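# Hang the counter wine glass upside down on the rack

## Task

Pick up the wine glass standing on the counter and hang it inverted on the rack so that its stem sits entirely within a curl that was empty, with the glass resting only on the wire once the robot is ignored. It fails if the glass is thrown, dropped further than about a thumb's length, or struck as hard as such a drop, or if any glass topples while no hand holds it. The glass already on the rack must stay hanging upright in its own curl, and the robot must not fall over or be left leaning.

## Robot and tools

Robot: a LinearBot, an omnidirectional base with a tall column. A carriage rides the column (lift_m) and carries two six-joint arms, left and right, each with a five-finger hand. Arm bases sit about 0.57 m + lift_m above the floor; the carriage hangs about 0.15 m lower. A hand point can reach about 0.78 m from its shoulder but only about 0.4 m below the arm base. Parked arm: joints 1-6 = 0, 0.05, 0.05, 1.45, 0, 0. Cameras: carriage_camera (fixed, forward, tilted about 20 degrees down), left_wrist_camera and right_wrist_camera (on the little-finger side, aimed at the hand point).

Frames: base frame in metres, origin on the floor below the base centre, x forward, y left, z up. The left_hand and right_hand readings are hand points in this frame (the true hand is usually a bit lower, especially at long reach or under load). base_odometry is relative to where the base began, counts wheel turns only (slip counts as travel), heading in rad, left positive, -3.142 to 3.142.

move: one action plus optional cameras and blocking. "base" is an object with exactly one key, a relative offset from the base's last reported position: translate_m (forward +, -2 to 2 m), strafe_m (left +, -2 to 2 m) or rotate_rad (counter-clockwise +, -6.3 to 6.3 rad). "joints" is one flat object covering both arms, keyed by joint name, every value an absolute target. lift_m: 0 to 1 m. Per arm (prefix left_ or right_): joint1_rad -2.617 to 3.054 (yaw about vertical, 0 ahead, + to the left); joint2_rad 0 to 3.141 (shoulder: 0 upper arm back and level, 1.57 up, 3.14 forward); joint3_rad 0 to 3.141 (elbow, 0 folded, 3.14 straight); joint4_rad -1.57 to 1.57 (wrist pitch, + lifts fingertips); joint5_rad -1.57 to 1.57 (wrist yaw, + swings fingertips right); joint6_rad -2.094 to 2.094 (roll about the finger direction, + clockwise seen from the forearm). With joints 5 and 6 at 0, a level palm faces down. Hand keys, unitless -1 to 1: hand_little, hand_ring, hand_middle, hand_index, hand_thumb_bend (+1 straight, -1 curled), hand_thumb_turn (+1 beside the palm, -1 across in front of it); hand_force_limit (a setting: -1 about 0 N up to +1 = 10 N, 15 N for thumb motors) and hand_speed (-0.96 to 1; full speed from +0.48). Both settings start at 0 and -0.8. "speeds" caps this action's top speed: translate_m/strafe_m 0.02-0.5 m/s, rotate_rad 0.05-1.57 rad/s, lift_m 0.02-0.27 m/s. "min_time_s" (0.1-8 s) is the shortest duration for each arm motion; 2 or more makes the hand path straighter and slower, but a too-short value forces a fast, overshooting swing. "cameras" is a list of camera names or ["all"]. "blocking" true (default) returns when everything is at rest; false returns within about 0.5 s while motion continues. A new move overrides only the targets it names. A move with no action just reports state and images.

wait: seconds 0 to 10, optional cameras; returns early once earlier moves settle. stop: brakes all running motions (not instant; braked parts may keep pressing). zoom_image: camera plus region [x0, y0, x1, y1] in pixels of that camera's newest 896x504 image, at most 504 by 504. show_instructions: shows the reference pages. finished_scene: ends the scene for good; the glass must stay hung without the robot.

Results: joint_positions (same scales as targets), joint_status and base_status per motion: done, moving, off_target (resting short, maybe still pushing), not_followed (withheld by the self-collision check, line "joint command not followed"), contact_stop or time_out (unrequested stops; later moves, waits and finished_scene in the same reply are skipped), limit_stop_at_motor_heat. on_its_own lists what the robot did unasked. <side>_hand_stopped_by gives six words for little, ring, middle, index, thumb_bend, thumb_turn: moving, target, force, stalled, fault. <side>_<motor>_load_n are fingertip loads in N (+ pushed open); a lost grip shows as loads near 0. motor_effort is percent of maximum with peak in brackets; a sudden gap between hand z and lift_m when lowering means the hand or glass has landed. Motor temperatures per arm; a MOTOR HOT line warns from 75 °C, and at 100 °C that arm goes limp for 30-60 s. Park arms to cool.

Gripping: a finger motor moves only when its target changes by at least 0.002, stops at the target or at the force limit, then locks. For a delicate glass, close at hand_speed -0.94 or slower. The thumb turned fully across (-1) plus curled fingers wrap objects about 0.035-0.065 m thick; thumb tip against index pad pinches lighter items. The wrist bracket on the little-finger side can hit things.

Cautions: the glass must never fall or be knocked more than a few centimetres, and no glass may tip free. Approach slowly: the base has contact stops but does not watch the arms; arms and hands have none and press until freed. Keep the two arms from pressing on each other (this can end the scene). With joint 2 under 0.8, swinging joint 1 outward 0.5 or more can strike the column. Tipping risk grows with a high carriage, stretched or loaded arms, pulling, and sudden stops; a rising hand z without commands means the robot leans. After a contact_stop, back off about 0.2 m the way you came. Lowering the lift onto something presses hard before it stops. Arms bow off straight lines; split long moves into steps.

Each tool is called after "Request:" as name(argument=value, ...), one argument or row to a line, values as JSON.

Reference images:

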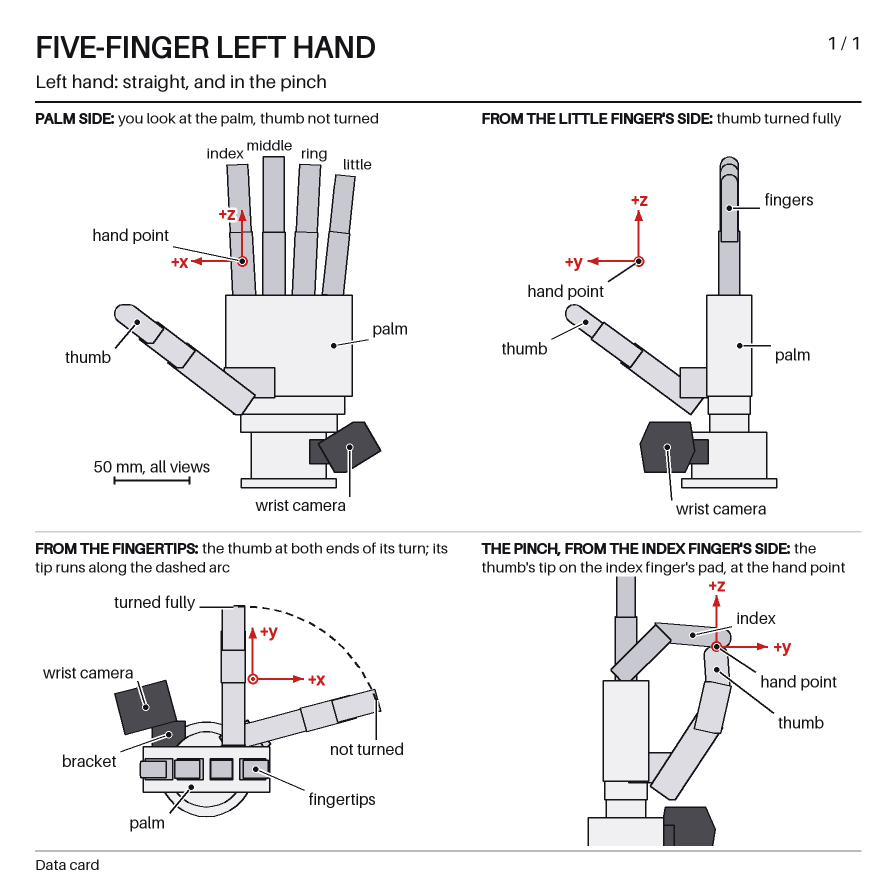

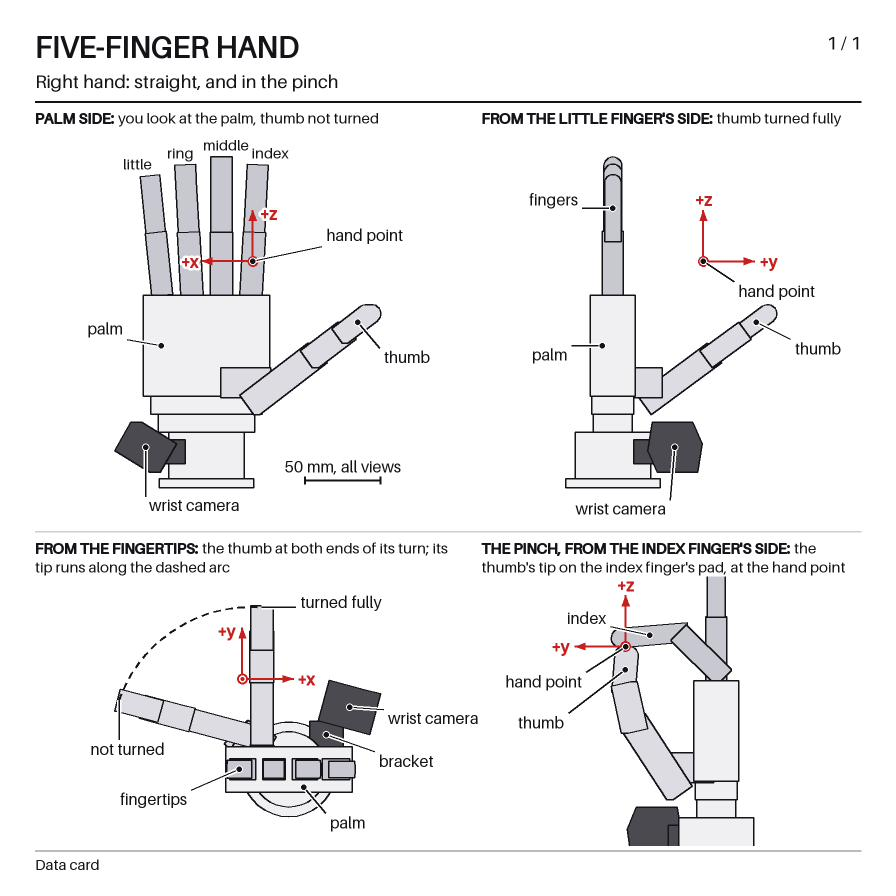

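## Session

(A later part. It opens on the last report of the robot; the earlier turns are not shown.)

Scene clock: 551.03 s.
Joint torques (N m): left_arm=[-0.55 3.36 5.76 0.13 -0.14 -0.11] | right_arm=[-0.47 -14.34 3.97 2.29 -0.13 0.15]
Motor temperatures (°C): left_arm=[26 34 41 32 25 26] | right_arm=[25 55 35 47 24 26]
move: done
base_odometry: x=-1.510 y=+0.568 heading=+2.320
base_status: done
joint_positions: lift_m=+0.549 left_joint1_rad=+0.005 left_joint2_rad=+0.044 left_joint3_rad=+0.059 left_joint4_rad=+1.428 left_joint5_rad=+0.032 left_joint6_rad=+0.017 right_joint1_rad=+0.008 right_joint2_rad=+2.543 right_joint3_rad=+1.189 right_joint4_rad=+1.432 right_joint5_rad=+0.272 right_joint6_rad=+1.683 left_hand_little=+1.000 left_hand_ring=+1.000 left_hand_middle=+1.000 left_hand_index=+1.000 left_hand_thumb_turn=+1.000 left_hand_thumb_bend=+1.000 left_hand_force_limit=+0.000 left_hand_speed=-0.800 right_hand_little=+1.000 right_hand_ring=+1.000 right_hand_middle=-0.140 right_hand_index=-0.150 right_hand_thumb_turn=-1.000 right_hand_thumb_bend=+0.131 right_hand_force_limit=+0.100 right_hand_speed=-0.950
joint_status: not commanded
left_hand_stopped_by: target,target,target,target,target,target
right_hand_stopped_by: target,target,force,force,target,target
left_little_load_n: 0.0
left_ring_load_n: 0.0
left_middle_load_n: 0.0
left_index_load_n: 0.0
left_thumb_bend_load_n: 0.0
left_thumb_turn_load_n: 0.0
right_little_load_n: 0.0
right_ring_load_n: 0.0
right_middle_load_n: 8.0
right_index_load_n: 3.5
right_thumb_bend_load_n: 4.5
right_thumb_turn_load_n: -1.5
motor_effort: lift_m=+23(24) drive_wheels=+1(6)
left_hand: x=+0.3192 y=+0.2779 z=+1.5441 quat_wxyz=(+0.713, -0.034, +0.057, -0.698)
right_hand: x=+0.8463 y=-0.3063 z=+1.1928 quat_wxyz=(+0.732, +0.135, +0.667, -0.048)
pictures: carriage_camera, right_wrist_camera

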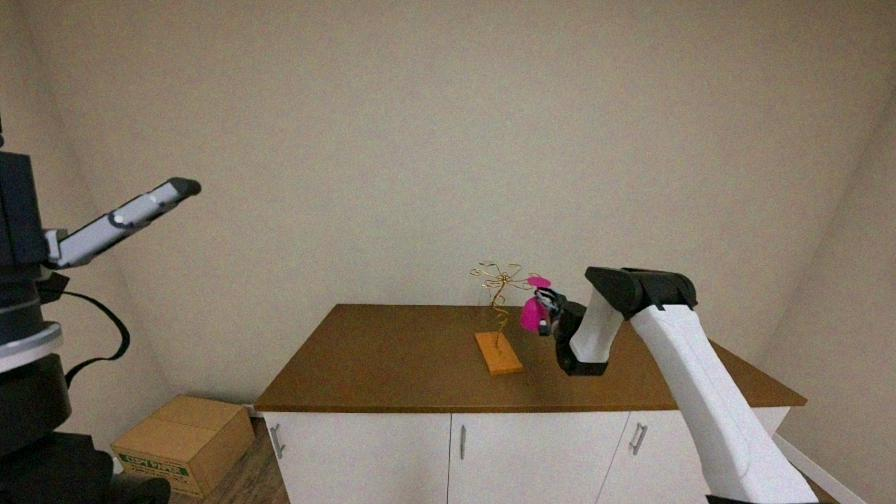

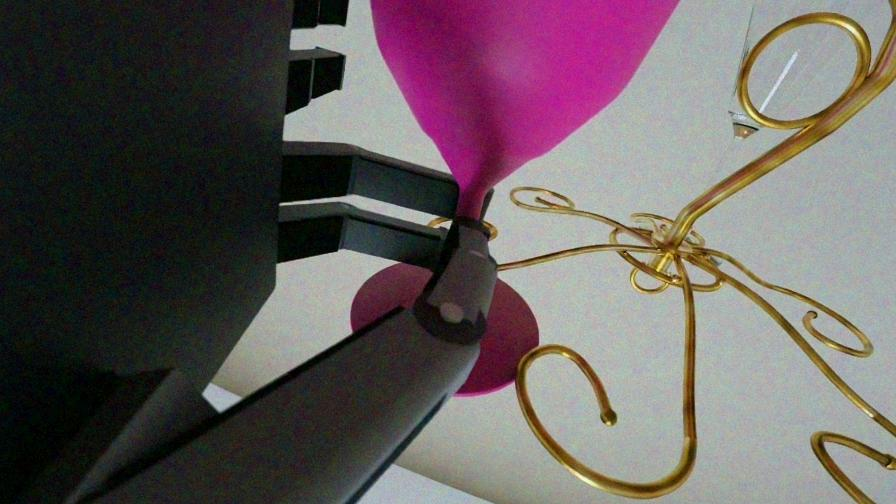

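Request:
move(
  joints={"lift_m": 0.551},
  speeds={"lift_m": 0.02},
  cameras=["right_wrist_camera"],
)

Scene clock: 553.40 s.
Joint torques (N m): left_arm=[-0.49 3.33 5.65 0.1 -0.12 -0.11] | right_arm=[-0.29 -14.35 3.89 2.27 -0.12 0.15]
Motor temperatures (°C): left_arm=[26 34 41 32 25 26] | right_arm=[25 55 35 47 24 26]
move: done
base_odometry: x=-1.510 y=+0.568 heading=+2.320
base_status: not commanded
joint_positions: lift_m=+0.551 left_joint1_rad=+0.005 left_joint2_rad=+0.044 left_joint3_rad=+0.059 left_joint4_rad=+1.428 left_joint5_rad=+0.032 left_joint6_rad=+0.017 right_joint1_rad=+0.008 right_joint2_rad=+2.543 right_joint3_rad=+1.189 right_joint4_rad=+1.430 right_joint5_rad=+0.272 right_joint6_rad=+1.683 left_hand_little=+1.000 left_hand_ring=+1.000 left_hand_middle=+1.000 left_hand_index=+1.000 left_hand_thumb_turn=+1.000 left_hand_thumb_bend=+1.000 left_hand_force_limit=+0.000 left_hand_speed=-0.800 right_hand_little=+1.000 right_hand_ring=+1.000 right_hand_middle=-0.140 right_hand_index=-0.150 right_hand_thumb_turn=-1.000 right_hand_thumb_bend=+0.131 right_hand_force_limit=+0.100 right_hand_speed=-0.950
joint_status: all done
left_hand_stopped_by: target,target,target,target,target,target
right_hand_stopped_by: target,target,force,force,target,target
left_little_load_n: -0.5
left_ring_load_n: 0.0
left_middle_load_n: 0.0
left_index_load_n: 0.0
left_thumb_bend_load_n: 0.0
left_thumb_turn_load_n: 0.0
right_little_load_n: 0.0
right_ring_load_n: 0.0
right_middle_load_n: 8.0
right_index_load_n: 3.5
right_thumb_bend_load_n: 5.0
right_thumb_turn_load_n: -1.5
motor_effort: lift_m=+23(26) drive_wheels=+2(3)
left_hand: x=+0.3192 y=+0.2779 z=+1.5460 quat_wxyz=(+0.713, -0.034, +0.057, -0.698)
right_hand: x=+0.8464 y=-0.3063 z=+1.1942 quat_wxyz=(+0.731, +0.135, +0.667, -0.048)

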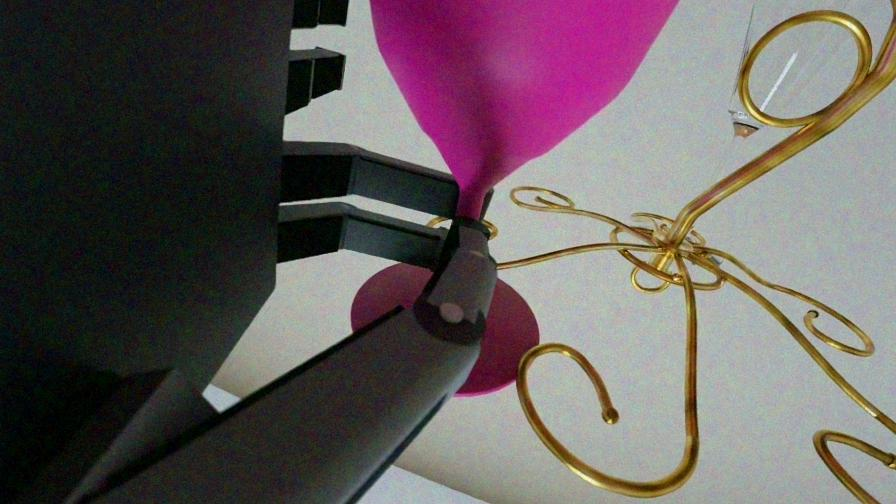

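Request:
move(
  joints={"lift_m": 0.5535},
  speeds={"lift_m": 0.02},
  cameras=["right_wrist_camera"],
)

Scene clock: 554.13 s.
Joint torques (N m): left_arm=[-0.42 3.36 5.85 0.13 -0.14 -0.09] | right_arm=[-0.28 -14.17 4.1 2.29 -0.11 0.15]
Motor temperatures (°C): left_arm=[26 34 41 32 25 26] | right_arm=[25 55 35 47 24 26]
move: done
base_odometry: x=-1.510 y=+0.568 heading=+2.320
base_status: not commanded
joint_positions: lift_m=+0.553 left_joint1_rad=+0.005 left_joint2_rad=+0.044 left_joint3_rad=+0.059 left_joint4_rad=+1.428 left_joint5_rad=+0.032 left_joint6_rad=+0.017 right_joint1_rad=+0.008 right_joint2_rad=+2.543 right_joint3_rad=+1.189 right_joint4_rad=+1.428 right_joint5_rad=+0.272 right_joint6_rad=+1.683 left_hand_little=+1.000 left_hand_ring=+1.000 left_hand_middle=+1.000 left_hand_index=+1.000 left_hand_thumb_turn=+1.000 left_hand_thumb_bend=+1.000 left_hand_force_limit=+0.000 left_hand_speed=-0.800 right_hand_little=+1.000 right_hand_ring=+1.000 right_hand_middle=-0.140 right_hand_index=-0.150 right_hand_thumb_turn=-1.000 right_hand_thumb_bend=+0.131 right_hand_force_limit=+0.100 right_hand_speed=-0.950
joint_status: all done
left_hand_stopped_by: target,target,target,target,target,target
right_hand_stopped_by: target,target,force,force,target,target
left_little_load_n: 0.0
left_ring_load_n: 0.0
left_middle_load_n: 0.0
left_index_load_n: 0.0
left_thumb_bend_load_n: 0.0
left_thumb_turn_load_n: 0.0
right_little_load_n: 0.0
right_ring_load_n: 0.0
right_middle_load_n: 8.0
right_index_load_n: 4.0
right_thumb_bend_load_n: 5.0
right_thumb_turn_load_n: -1.5
motor_effort: lift_m=+24(26) drive_wheels=+3(4)
left_hand: x=+0.3192 y=+0.2779 z=+1.5485 quat_wxyz=(+0.713, -0.034, +0.057, -0.698)
right_hand: x=+0.8466 y=-0.3063 z=+1.1962 quat_wxyz=(+0.730, +0.134, +0.668, -0.048)

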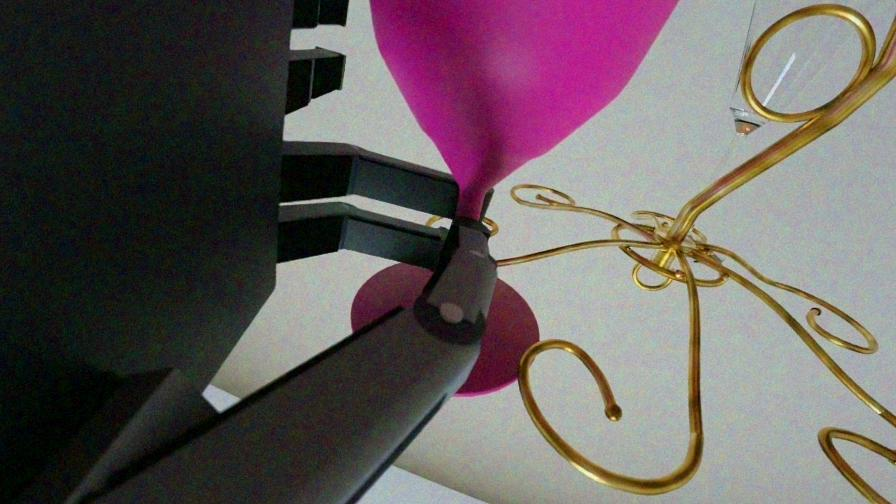

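Request:
move(
  base={"strafe_m": 0.027},
  speeds={"strafe_m": 0.03},
  cameras=["right_wrist_camera", "carriage_camera"],
)

Request:
zoom_image(
  camera="right_wrist_camera",
  region=[330, 150, 710, 504],
)

Request:
zoom_image(
  camera="carriage_camera",
  region=[460, 240, 600, 340],
)

Scene clock: 557.53 s.
Joint torques (N m): left_arm=[-0.36 3.22 5.72 0.11 -0.14 -0.1] | right_arm=[-0.4 -14.27 4.07 2.25 -0.04 0.15]
move: done
base_odometry: x=-1.530 y=+0.550 heading=+2.320
base_status: done
joint_positions: lift_m=+0.553 left_joint1_rad=+0.005 left_joint2_rad=+0.044 left_joint3_rad=+0.059 left_joint4_rad=+1.428 left_joint5_rad=+0.032 left_joint6_rad=+0.017 right_joint1_rad=+0.007 right_joint2_rad=+2.543 right_joint3_rad=+1.189 right_joint4_rad=+1.428 right_joint5_rad=+0.271 right_joint6_rad=+1.683 left_hand_little=+1.000 left_hand_ring=+1.000 left_hand_middle=+1.000 left_hand_index=+1.000 left_hand_thumb_turn=+1.000 left_hand_thumb_bend=+1.000 left_hand_force_limit=+0.000 left_hand_speed=-0.800 right_hand_little=+1.000 right_hand_ring=+1.000 right_hand_middle=-0.140 right_hand_index=-0.150 right_hand_thumb_turn=-1.000 right_hand_thumb_bend=+0.131 right_hand_force_limit=+0.100 right_hand_speed=-0.950
joint_status: not commanded
left_hand_stopped_by: target,target,target,target,target,target
right_hand_stopped_by: target,target,force,force,target,target
left_little_load_n: 0.0
left_ring_load_n: 0.0
left_middle_load_n: 0.0
left_index_load_n: -0.5
left_thumb_bend_load_n: 0.0
left_thumb_turn_load_n: 0.0
right_little_load_n: 0.0
right_ring_load_n: 0.0
right_middle_load_n: 8.0
right_index_load_n: 3.5
right_thumb_bend_load_n: 5.5
right_thumb_turn_load_n: -1.5
motor_effort: lift_m=+23(24) drive_wheels=-1(8)
left_hand: x=+0.3192 y=+0.2779 z=+1.5485 quat_wxyz=(+0.713, -0.034, +0.057, -0.698)
right_hand: x=+0.8466 y=-0.3064 z=+1.1962 quat_wxyz=(+0.730, +0.134, +0.668, -0.048)
pictures: carriage_camera, right_wrist_camera

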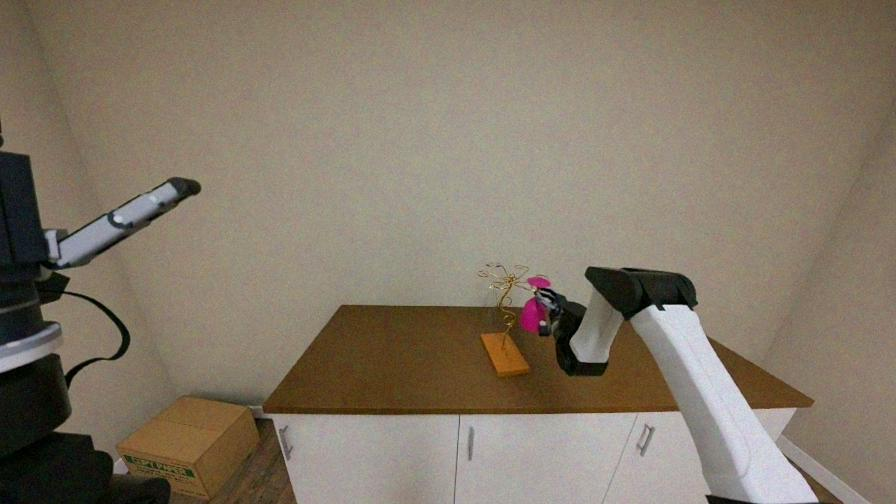

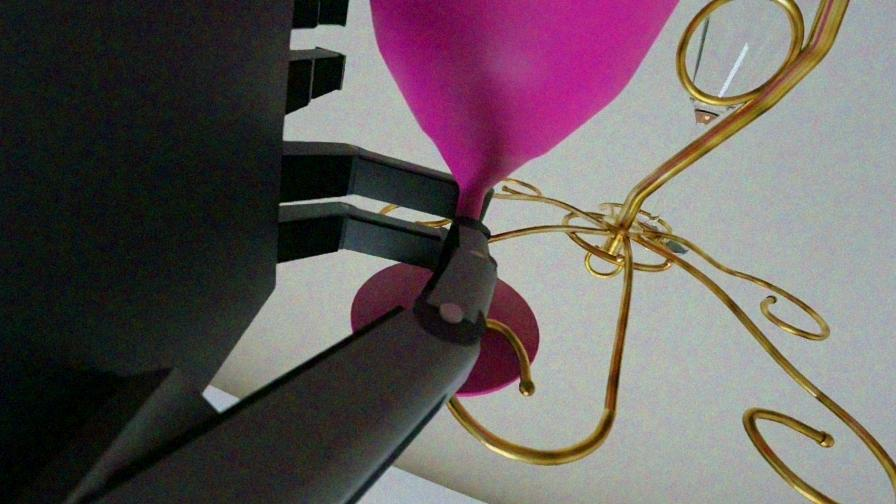

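Scaled by 1.326 from the camera's image (finer frame: 1280x720).

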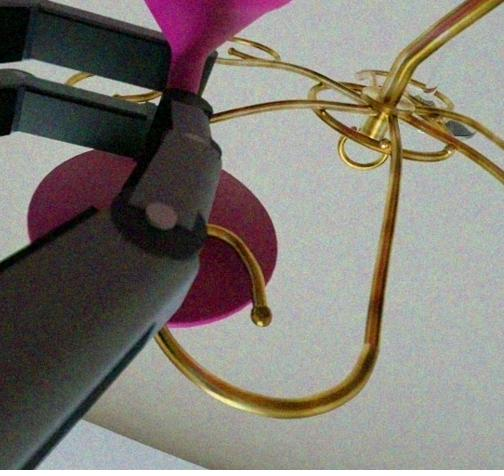

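Scaled by 3.600 from the camera's image (finer frame: 1280x720).

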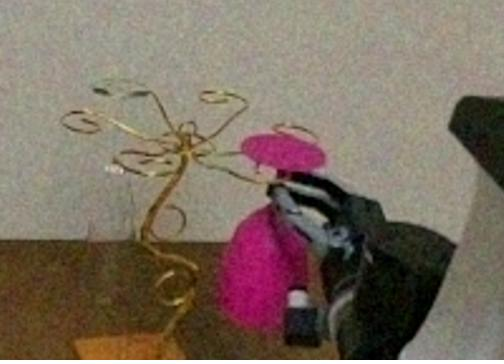

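Request:
move(
  base={"translate_m": 0.007},
  speeds={"translate_m": 0.03},
  cameras=[],
)

Request:
move(
  base={"strafe_m": 0.031},
  speeds={"strafe_m": 0.03},
  cameras=["right_wrist_camera", "carriage_camera"],
)

Request:
zoom_image(
  camera="right_wrist_camera",
  region=[330, 150, 710, 504],
)

Request:
zoom_image(
  camera="carriage_camera",
  region=[460, 240, 600, 340],
)

Scene clock: 559.30 s.
Joint torques (N m): left_arm=[-0.42 3.22 5.79 0.1 -0.14 -0.08] | right_arm=[-0.27 -14.24 3.99 2.27 -0.11 0.15]
move: done
base_odometry: x=-1.535 y=+0.555 heading=+2.320
base_status: done
joint_positions: lift_m=+0.553 left_joint1_rad=+0.005 left_joint2_rad=+0.044 left_joint3_rad=+0.059 left_joint4_rad=+1.428 left_joint5_rad=+0.032 left_joint6_rad=+0.017 right_joint1_rad=+0.007 right_joint2_rad=+2.543 right_joint3_rad=+1.189 right_joint4_rad=+1.427 right_joint5_rad=+0.271 right_joint6_rad=+1.683 left_hand_little=+1.000 left_hand_ring=+1.000 left_hand_middle=+1.000 left_hand_index=+1.000 left_hand_thumb_turn=+1.000 left_hand_thumb_bend=+1.000 left_hand_force_limit=+0.000 left_hand_speed=-0.800 right_hand_little=+1.000 right_hand_ring=+1.000 right_hand_middle=-0.140 right_hand_index=-0.150 right_hand_thumb_turn=-1.000 right_hand_thumb_bend=+0.131 right_hand_force_limit=+0.100 right_hand_speed=-0.950
joint_status: not commanded
left_hand_stopped_by: target,target,target,target,target,target
right_hand_stopped_by: target,target,force,force,target,target
left_little_load_n: 0.0
left_ring_load_n: 0.0
left_middle_load_n: 0.0
left_index_load_n: 0.0
left_thumb_bend_load_n: 0.0
left_thumb_turn_load_n: 0.0
right_little_load_n: 0.0
right_ring_load_n: 0.0
right_middle_load_n: 8.0
right_index_load_n: 3.5
right_thumb_bend_load_n: 4.5
right_thumb_turn_load_n: -1.5
motor_effort: lift_m=+24(24) drive_wheels=+0(6)
left_hand: x=+0.3191 y=+0.2779 z=+1.5486 quat_wxyz=(+0.713, -0.034, +0.056, -0.698)
right_hand: x=+0.8466 y=-0.3064 z=+1.1961 quat_wxyz=(+0.730, +0.134, +0.668, -0.048)

Scene clock: 560.77 s.
Joint torques (N m): left_arm=[-0.34 3.41 5.87 0.11 -0.14 -0.09] | right_arm=[-0.24 -14.27 3.99 2.29 -0.04 0.15]
move: done
base_odometry: x=-1.558 y=+0.534 heading=+2.320
base_status: done
joint_positions: lift_m=+0.553 left_joint1_rad=+0.005 left_joint2_rad=+0.044 left_joint3_rad=+0.059 left_joint4_rad=+1.428 left_joint5_rad=+0.032 left_joint6_rad=+0.017 right_joint1_rad=+0.007 right_joint2_rad=+2.543 right_joint3_rad=+1.189 right_joint4_rad=+1.427 right_joint5_rad=+0.271 right_joint6_rad=+1.683 left_hand_little=+1.000 left_hand_ring=+1.000 left_hand_middle=+1.000 left_hand_index=+1.000 left_hand_thumb_turn=+1.000 left_hand_thumb_bend=+1.000 left_hand_force_limit=+0.000 left_hand_speed=-0.800 right_hand_little=+1.000 right_hand_ring=+1.000 right_hand_middle=-0.140 right_hand_index=-0.150 right_hand_thumb_turn=-1.000 right_hand_thumb_bend=+0.131 right_hand_force_limit=+0.100 right_hand_speed=-0.950
joint_status: not commanded
left_hand_stopped_by: target,target,target,target,target,target
right_hand_stopped_by: target,target,force,force,target,target
left_little_load_n: 0.0
left_ring_load_n: 0.0
left_middle_load_n: 0.0
left_index_load_n: 0.0
left_thumb_bend_load_n: 0.0
left_thumb_turn_load_n: 0.0
right_little_load_n: 0.0
right_ring_load_n: 0.0
right_middle_load_n: 8.0
right_index_load_n: 4.0
right_thumb_bend_load_n: 5.0
right_thumb_turn_load_n: -2.0
motor_effort: lift_m=+23(24) drive_wheels=-1(7)
left_hand: x=+0.3191 y=+0.2779 z=+1.5486 quat_wxyz=(+0.713, -0.034, +0.056, -0.698)
right_hand: x=+0.8466 y=-0.3066 z=+1.1961 quat_wxyz=(+0.730, +0.134, +0.668, -0.048)
pictures: carriage_camera, right_wrist_camera

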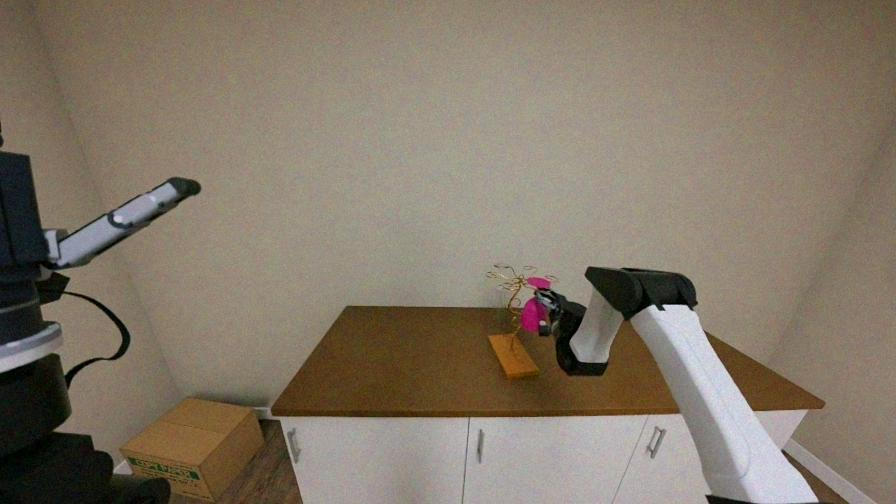

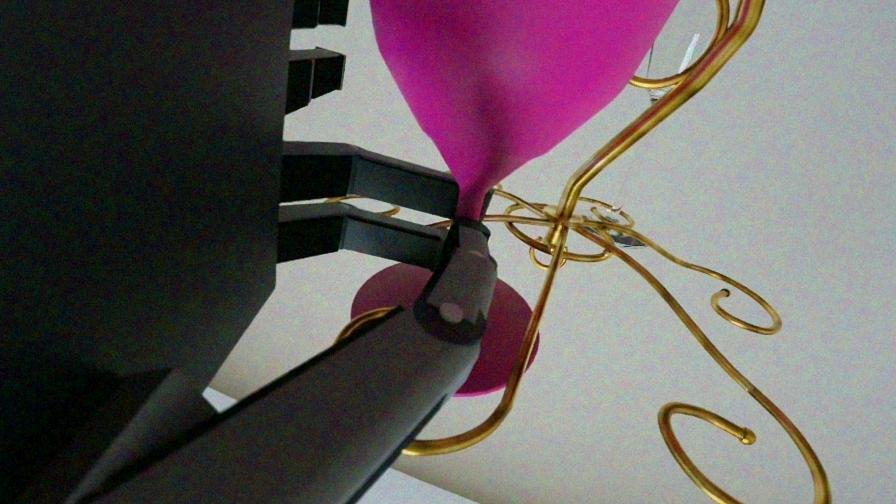

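Scaled by 1.326 from the camera's image (finer frame: 1280x720).

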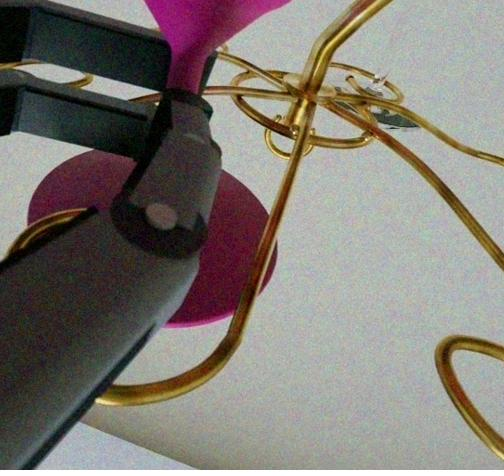

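Scaled by 3.600 from the camera's image (finer frame: 1280x720).

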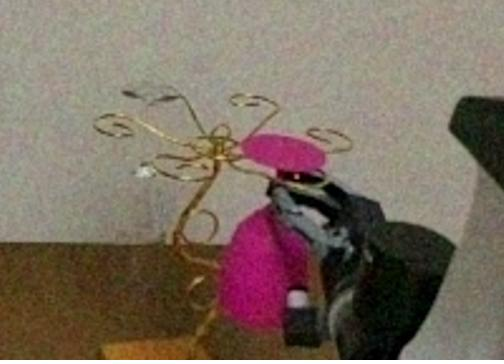

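Request:
move(
  base={"strafe_m": 0.0165},
  speeds={"strafe_m": 0.03},
  cameras=[],
)

Request:
move(
  base={"translate_m": -0.0165},
  speeds={"translate_m": 0.03},
  cameras=["right_wrist_camera", "carriage_camera"],
)

Request:
zoom_image(
  camera="right_wrist_camera",
  region=[330, 150, 710, 504],
)

Request:
zoom_image(
  camera="carriage_camera",
  region=[460, 240, 600, 340],
)

Scene clock: 562.63 s.
Joint torques (N m): left_arm=[-0.54 3.3 5.79 0.11 -0.15 -0.1] | right_arm=[-0.24 -14.27 4.16 2.3 -0.09 0.15]
move: done
base_odometry: x=-1.570 y=+0.523 heading=+2.320
base_status: done
joint_positions: lift_m=+0.553 left_joint1_rad=+0.006 left_joint2_rad=+0.044 left_joint3_rad=+0.059 left_joint4_rad=+1.428 left_joint5_rad=+0.032 left_joint6_rad=+0.017 right_joint1_rad=+0.007 right_joint2_rad=+2.543 right_joint3_rad=+1.189 right_joint4_rad=+1.427 right_joint5_rad=+0.270 right_joint6_rad=+1.683 left_hand_little=+1.000 left_hand_ring=+1.000 left_hand_middle=+1.000 left_hand_index=+1.000 left_hand_thumb_turn=+1.000 left_hand_thumb_bend=+1.000 left_hand_force_limit=+0.000 left_hand_speed=-0.800 right_hand_little=+1.000 right_hand_ring=+1.000 right_hand_middle=-0.140 right_hand_index=-0.150 right_hand_thumb_turn=-1.000 right_hand_thumb_bend=+0.131 right_hand_force_limit=+0.100 right_hand_speed=-0.950
joint_status: not commanded
left_hand_stopped_by: target,target,target,target,target,target
right_hand_stopped_by: target,target,force,force,target,target
left_little_load_n: 0.0
left_ring_load_n: 0.0
left_middle_load_n: 0.0
left_index_load_n: 0.0
left_thumb_bend_load_n: 0.0
left_thumb_turn_load_n: -0.5
right_little_load_n: 0.0
right_ring_load_n: 0.0
right_middle_load_n: 8.0
right_index_load_n: 4.0
right_thumb_bend_load_n: 4.5
right_thumb_turn_load_n: -1.5
motor_effort: lift_m=+23(24) drive_wheels=-1(9)
left_hand: x=+0.3192 y=+0.2779 z=+1.5486 quat_wxyz=(+0.713, -0.034, +0.056, -0.698)
right_hand: x=+0.8466 y=-0.3064 z=+1.1960 quat_wxyz=(+0.730, +0.134, +0.668, -0.048)

Scene clock: 563.73 s.
Joint torques (N m): left_arm=[-0.5 3.28 5.72 0.07 -0.15 -0.08] | right_arm=[-0.32 -14.27 4 2.31 -0.11 0.15]
move: done
base_odometry: x=-1.559 y=+0.511 heading=+2.320
base_status: done
joint_positions: lift_m=+0.553 left_joint1_rad=+0.006 left_joint2_rad=+0.044 left_joint3_rad=+0.059 left_joint4_rad=+1.428 left_joint5_rad=+0.032 left_joint6_rad=+0.017 right_joint1_rad=+0.007 right_joint2_rad=+2.543 right_joint3_rad=+1.189 right_joint4_rad=+1.426 right_joint5_rad=+0.270 right_joint6_rad=+1.683 left_hand_little=+1.000 left_hand_ring=+1.000 left_hand_middle=+1.000 left_hand_index=+1.000 left_hand_thumb_turn=+1.000 left_hand_thumb_bend=+1.000 left_hand_force_limit=+0.000 left_hand_speed=-0.800 right_hand_little=+1.000 right_hand_ring=+1.000 right_hand_middle=-0.140 right_hand_index=-0.150 right_hand_thumb_turn=-1.000 right_hand_thumb_bend=+0.131 right_hand_force_limit=+0.100 right_hand_speed=-0.950
joint_status: not commanded
left_hand_stopped_by: target,target,target,target,target,target
right_hand_stopped_by: target,target,force,force,target,target
left_little_load_n: 0.0
left_ring_load_n: 0.0
left_middle_load_n: 0.0
left_index_load_n: 0.0
left_thumb_bend_load_n: 0.0
left_thumb_turn_load_n: 0.0
right_little_load_n: 0.5
right_ring_load_n: 0.0
right_middle_load_n: 8.0
right_index_load_n: 4.0
right_thumb_bend_load_n: 5.0
right_thumb_turn_load_n: -1.5
motor_effort: lift_m=+24(24) drive_wheels=-1(7)
left_hand: x=+0.3191 y=+0.2779 z=+1.5486 quat_wxyz=(+0.713, -0.034, +0.056, -0.698)
right_hand: x=+0.8467 y=-0.3064 z=+1.1956 quat_wxyz=(+0.730, +0.134, +0.669, -0.048)
pictures: carriage_camera, right_wrist_camera

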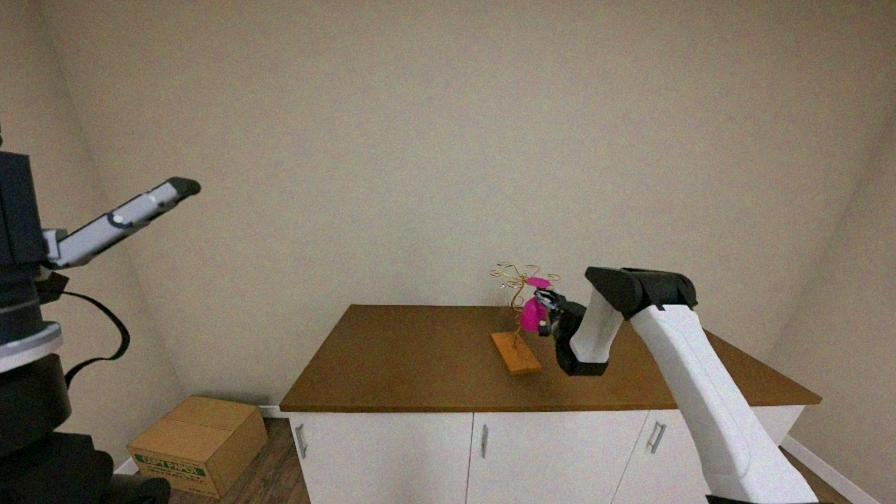

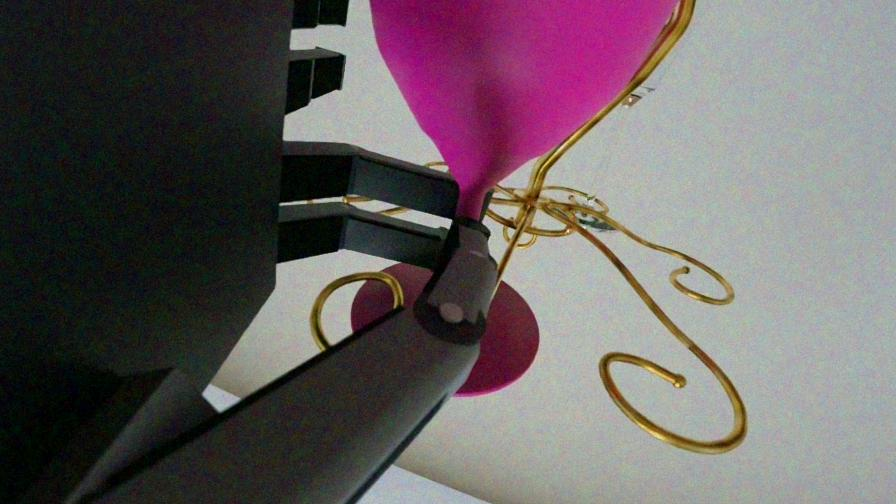

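Scaled by 1.326 from the camera's image (finer frame: 1280x720).

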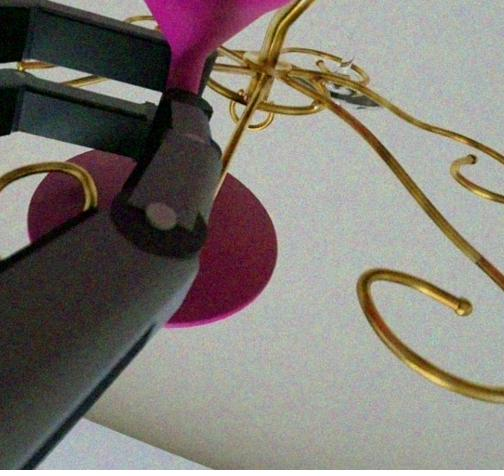

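Scaled by 3.600 from the camera's image (finer frame: 1280x720).

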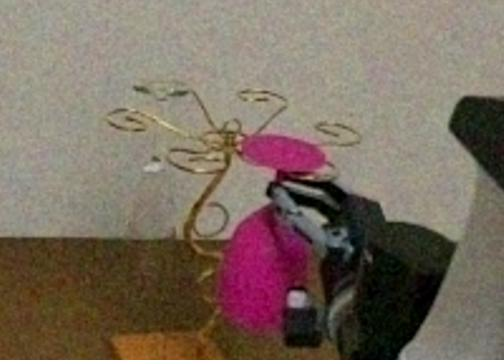

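Request:
move(
  base={"translate_m": -0.014},
  speeds={"translate_m": 0.03},
  cameras=["right_wrist_camera"],
)

Request:
move(
  base={"translate_m": -0.0115},
  speeds={"translate_m": 0.03},
  cameras=["right_wrist_camera", "carriage_camera"],
)

Request:
zoom_image(
  camera="right_wrist_camera",
  region=[330, 150, 710, 504],
)

Request:
zoom_image(
  camera="carriage_camera",
  region=[460, 240, 600, 340],
)

Scene clock: 565.77 s.
Joint torques (N m): left_arm=[-0.46 3.33 5.79 0.13 -0.15 -0.09] | right_arm=[-0.24 -14.34 3.96 2.29 -0.12 0.15]
move: done
base_odometry: x=-1.549 y=+0.500 heading=+2.320
base_status: done
joint_positions: lift_m=+0.553 left_joint1_rad=+0.006 left_joint2_rad=+0.044 left_joint3_rad=+0.059 left_joint4_rad=+1.428 left_joint5_rad=+0.032 left_joint6_rad=+0.017 right_joint1_rad=+0.007 right_joint2_rad=+2.543 right_joint3_rad=+1.189 right_joint4_rad=+1.426 right_joint5_rad=+0.270 right_joint6_rad=+1.683 left_hand_little=+1.000 left_hand_ring=+1.000 left_hand_middle=+1.000 left_hand_index=+1.000 left_hand_thumb_turn=+1.000 left_hand_thumb_bend=+1.000 left_hand_force_limit=+0.000 left_hand_speed=-0.800 right_hand_little=+1.000 right_hand_ring=+1.000 right_hand_middle=-0.140 right_hand_index=-0.150 right_hand_thumb_turn=-1.000 right_hand_thumb_bend=+0.131 right_hand_force_limit=+0.100 right_hand_speed=-0.950
joint_status: not commanded
left_hand_stopped_by: target,target,target,target,target,target
right_hand_stopped_by: target,target,force,force,target,target
left_little_load_n: 0.0
left_ring_load_n: 0.0
left_middle_load_n: 0.0
left_index_load_n: 0.0
left_thumb_bend_load_n: 0.0
left_thumb_turn_load_n: 0.0
right_little_load_n: 0.0
right_ring_load_n: 0.0
right_middle_load_n: 7.5
right_index_load_n: 3.5
right_thumb_bend_load_n: 5.0
right_thumb_turn_load_n: -1.5
motor_effort: lift_m=+23(24) drive_wheels=+0(7)
left_hand: x=+0.3191 y=+0.2779 z=+1.5486 quat_wxyz=(+0.713, -0.034, +0.056, -0.698)
right_hand: x=+0.8466 y=-0.3064 z=+1.1958 quat_wxyz=(+0.730, +0.134, +0.669, -0.048)

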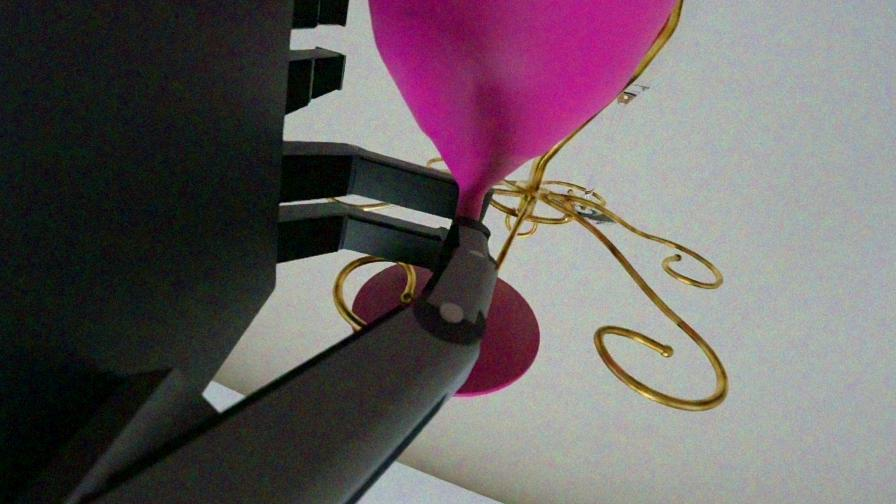

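Scene clock: 566.67 s.
Joint torques (N m): left_arm=[-0.47 3.32 5.61 0.09 -0.12 -0.1] | right_arm=[-0.17 -14.27 4 2.27 -0.12 0.15]
move: done
base_odometry: x=-1.542 y=+0.492 heading=+2.320
base_status: done
joint_positions: lift_m=+0.553 left_joint1_rad=+0.006 left_joint2_rad=+0.044 left_joint3_rad=+0.059 left_joint4_rad=+1.428 left_joint5_rad=+0.032 left_joint6_rad=+0.017 right_joint1_rad=+0.006 right_joint2_rad=+2.543 right_joint3_rad=+1.189 right_joint4_rad=+1.429 right_joint5_rad=+0.270 right_joint6_rad=+1.683 left_hand_little=+1.000 left_hand_ring=+1.000 left_hand_middle=+1.000 left_hand_index=+1.000 left_hand_thumb_turn=+1.000 left_hand_thumb_bend=+1.000 left_hand_force_limit=+0.000 left_hand_speed=-0.800 right_hand_little=+1.000 right_hand_ring=+1.000 right_hand_middle=-0.140 right_hand_index=-0.150 right_hand_thumb_turn=-1.000 right_hand_thumb_bend=+0.131 right_hand_force_limit=+0.100 right_hand_speed=-0.950
joint_status: not commanded
left_hand_stopped_by: target,target,target,target,target,target
right_hand_stopped_by: target,target,force,force,target,target
left_little_load_n: 0.0
left_ring_load_n: 0.0
left_middle_load_n: 0.0
left_index_load_n: 0.0
left_thumb_bend_load_n: 0.0
left_thumb_turn_load_n: 0.0
right_little_load_n: 0.0
right_ring_load_n: 0.0
right_middle_load_n: 7.5
right_index_load_n: 3.5
right_thumb_bend_load_n: 5.0
right_thumb_turn_load_n: -1.5
motor_effort: lift_m=+24(24) drive_wheels=+1(8)
left_hand: x=+0.3193 y=+0.2779 z=+1.5485 quat_wxyz=(+0.713, -0.034, +0.057, -0.698)
right_hand: x=+0.8465 y=-0.3070 z=+1.1965 quat_wxyz=(+0.731, +0.134, +0.668, -0.048)
pictures: carriage_camera, right_wrist_camera

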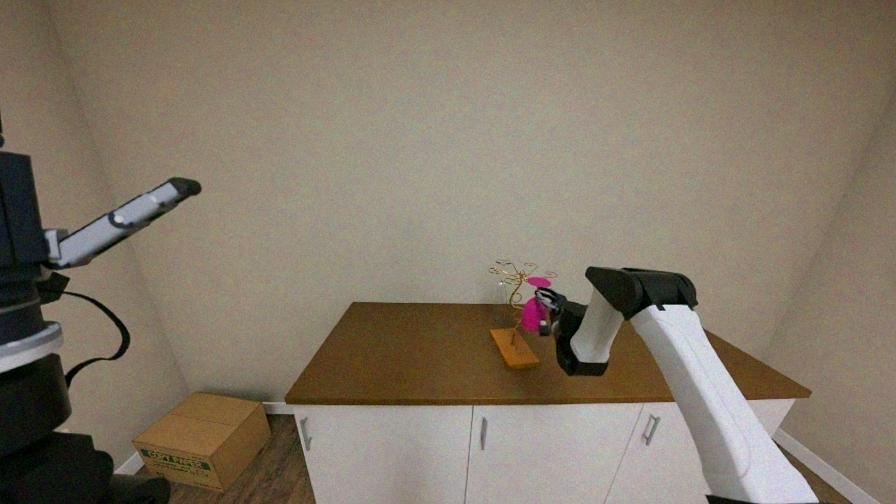

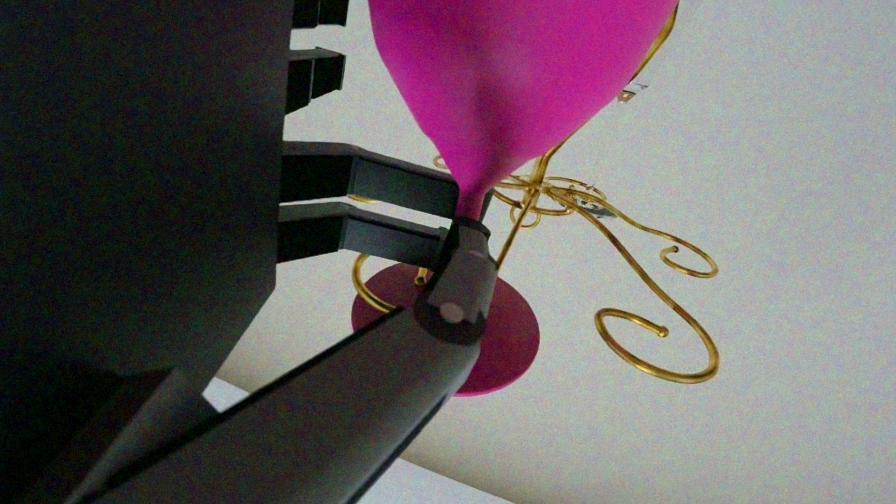

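Scaled by 1.326 from the camera's image (finer frame: 1280x720).

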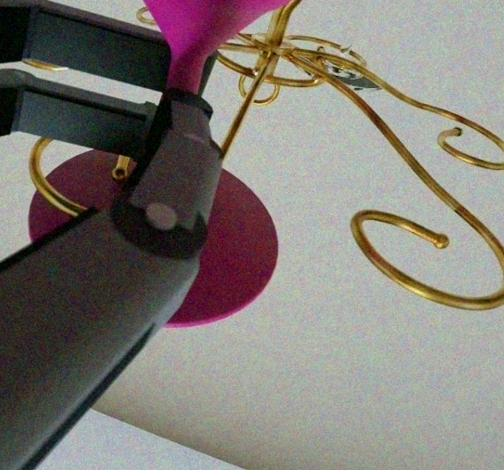

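Scaled by 3.600 from the camera's image (finer frame: 1280x720).

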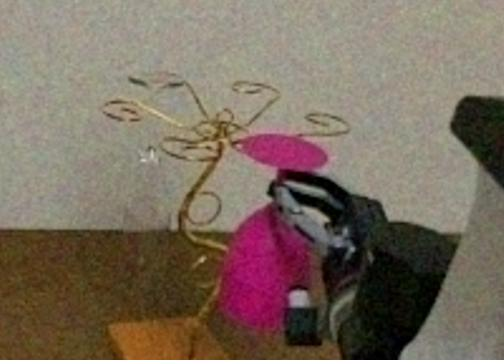

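Request:
move(
  base={"translate_m": -0.006},
  speeds={"translate_m": 0.03},
  cameras=["right_wrist_camera"],
)

Request:
zoom_image(
  camera="right_wrist_camera",
  region=[330, 170, 580, 400],
)

Scene clock: 568.03 s.
Joint torques (N m): left_arm=[-0.47 3.26 5.85 0.12 -0.12 -0.11] | right_arm=[-0.16 -14.19 4.16 2.25 -0.11 0.16]
move: done
base_odometry: x=-1.538 y=+0.487 heading=+2.320
base_status: done
joint_positions: lift_m=+0.553 left_joint1_rad=+0.006 left_joint2_rad=+0.044 left_joint3_rad=+0.059 left_joint4_rad=+1.428 left_joint5_rad=+0.032 left_joint6_rad=+0.017 right_joint1_rad=+0.006 right_joint2_rad=+2.543 right_joint3_rad=+1.189 right_joint4_rad=+1.433 right_joint5_rad=+0.275 right_joint6_rad=+1.684 left_hand_little=+1.000 left_hand_ring=+1.000 left_hand_middle=+1.000 left_hand_index=+1.000 left_hand_thumb_turn=+1.000 left_hand_thumb_bend=+1.000 left_hand_force_limit=+0.000 left_hand_speed=-0.800 right_hand_little=+1.000 right_hand_ring=+1.000 right_hand_middle=-0.140 right_hand_index=-0.150 right_hand_thumb_turn=-1.000 right_hand_thumb_bend=+0.131 right_hand_force_limit=+0.100 right_hand_speed=-0.950
joint_status: not commanded
left_hand_stopped_by: target,target,target,target,target,target
right_hand_stopped_by: target,target,force,force,target,target
left_little_load_n: 0.0
left_ring_load_n: 0.0
left_middle_load_n: 0.0
left_index_load_n: 0.0
left_thumb_bend_load_n: 0.0
left_thumb_turn_load_n: 0.0
right_little_load_n: 0.0
right_ring_load_n: 0.0
right_middle_load_n: 7.5
right_index_load_n: 4.0
right_thumb_bend_load_n: 5.0
right_thumb_turn_load_n: -1.0
motor_effort: lift_m=+24(24) drive_wheels=-1(9)
left_hand: x=+0.3192 y=+0.2779 z=+1.5486 quat_wxyz=(+0.713, -0.034, +0.056, -0.698)
right_hand: x=+0.8463 y=-0.3083 z=+1.1977 quat_wxyz=(+0.732, +0.137, +0.666, -0.049)

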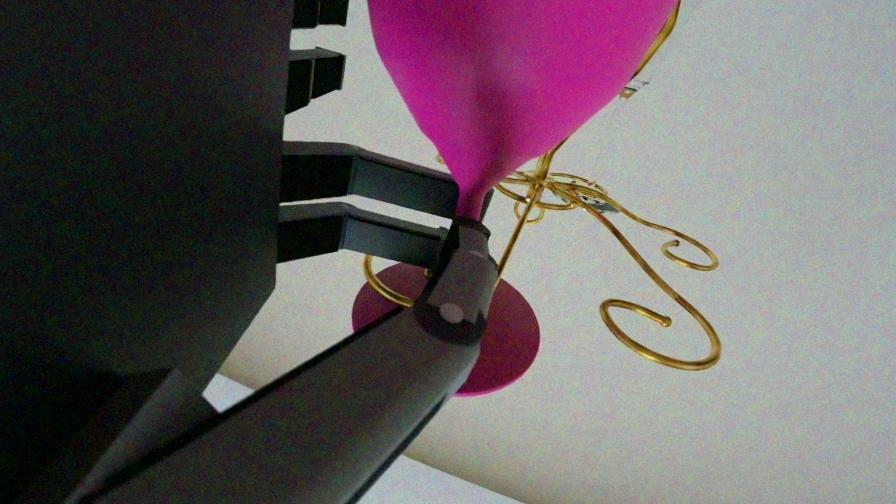

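Scaled by 2.016 from the camera's image (finer frame: 1280x720).

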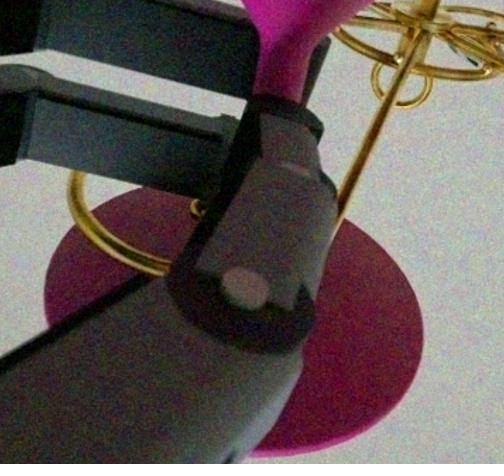

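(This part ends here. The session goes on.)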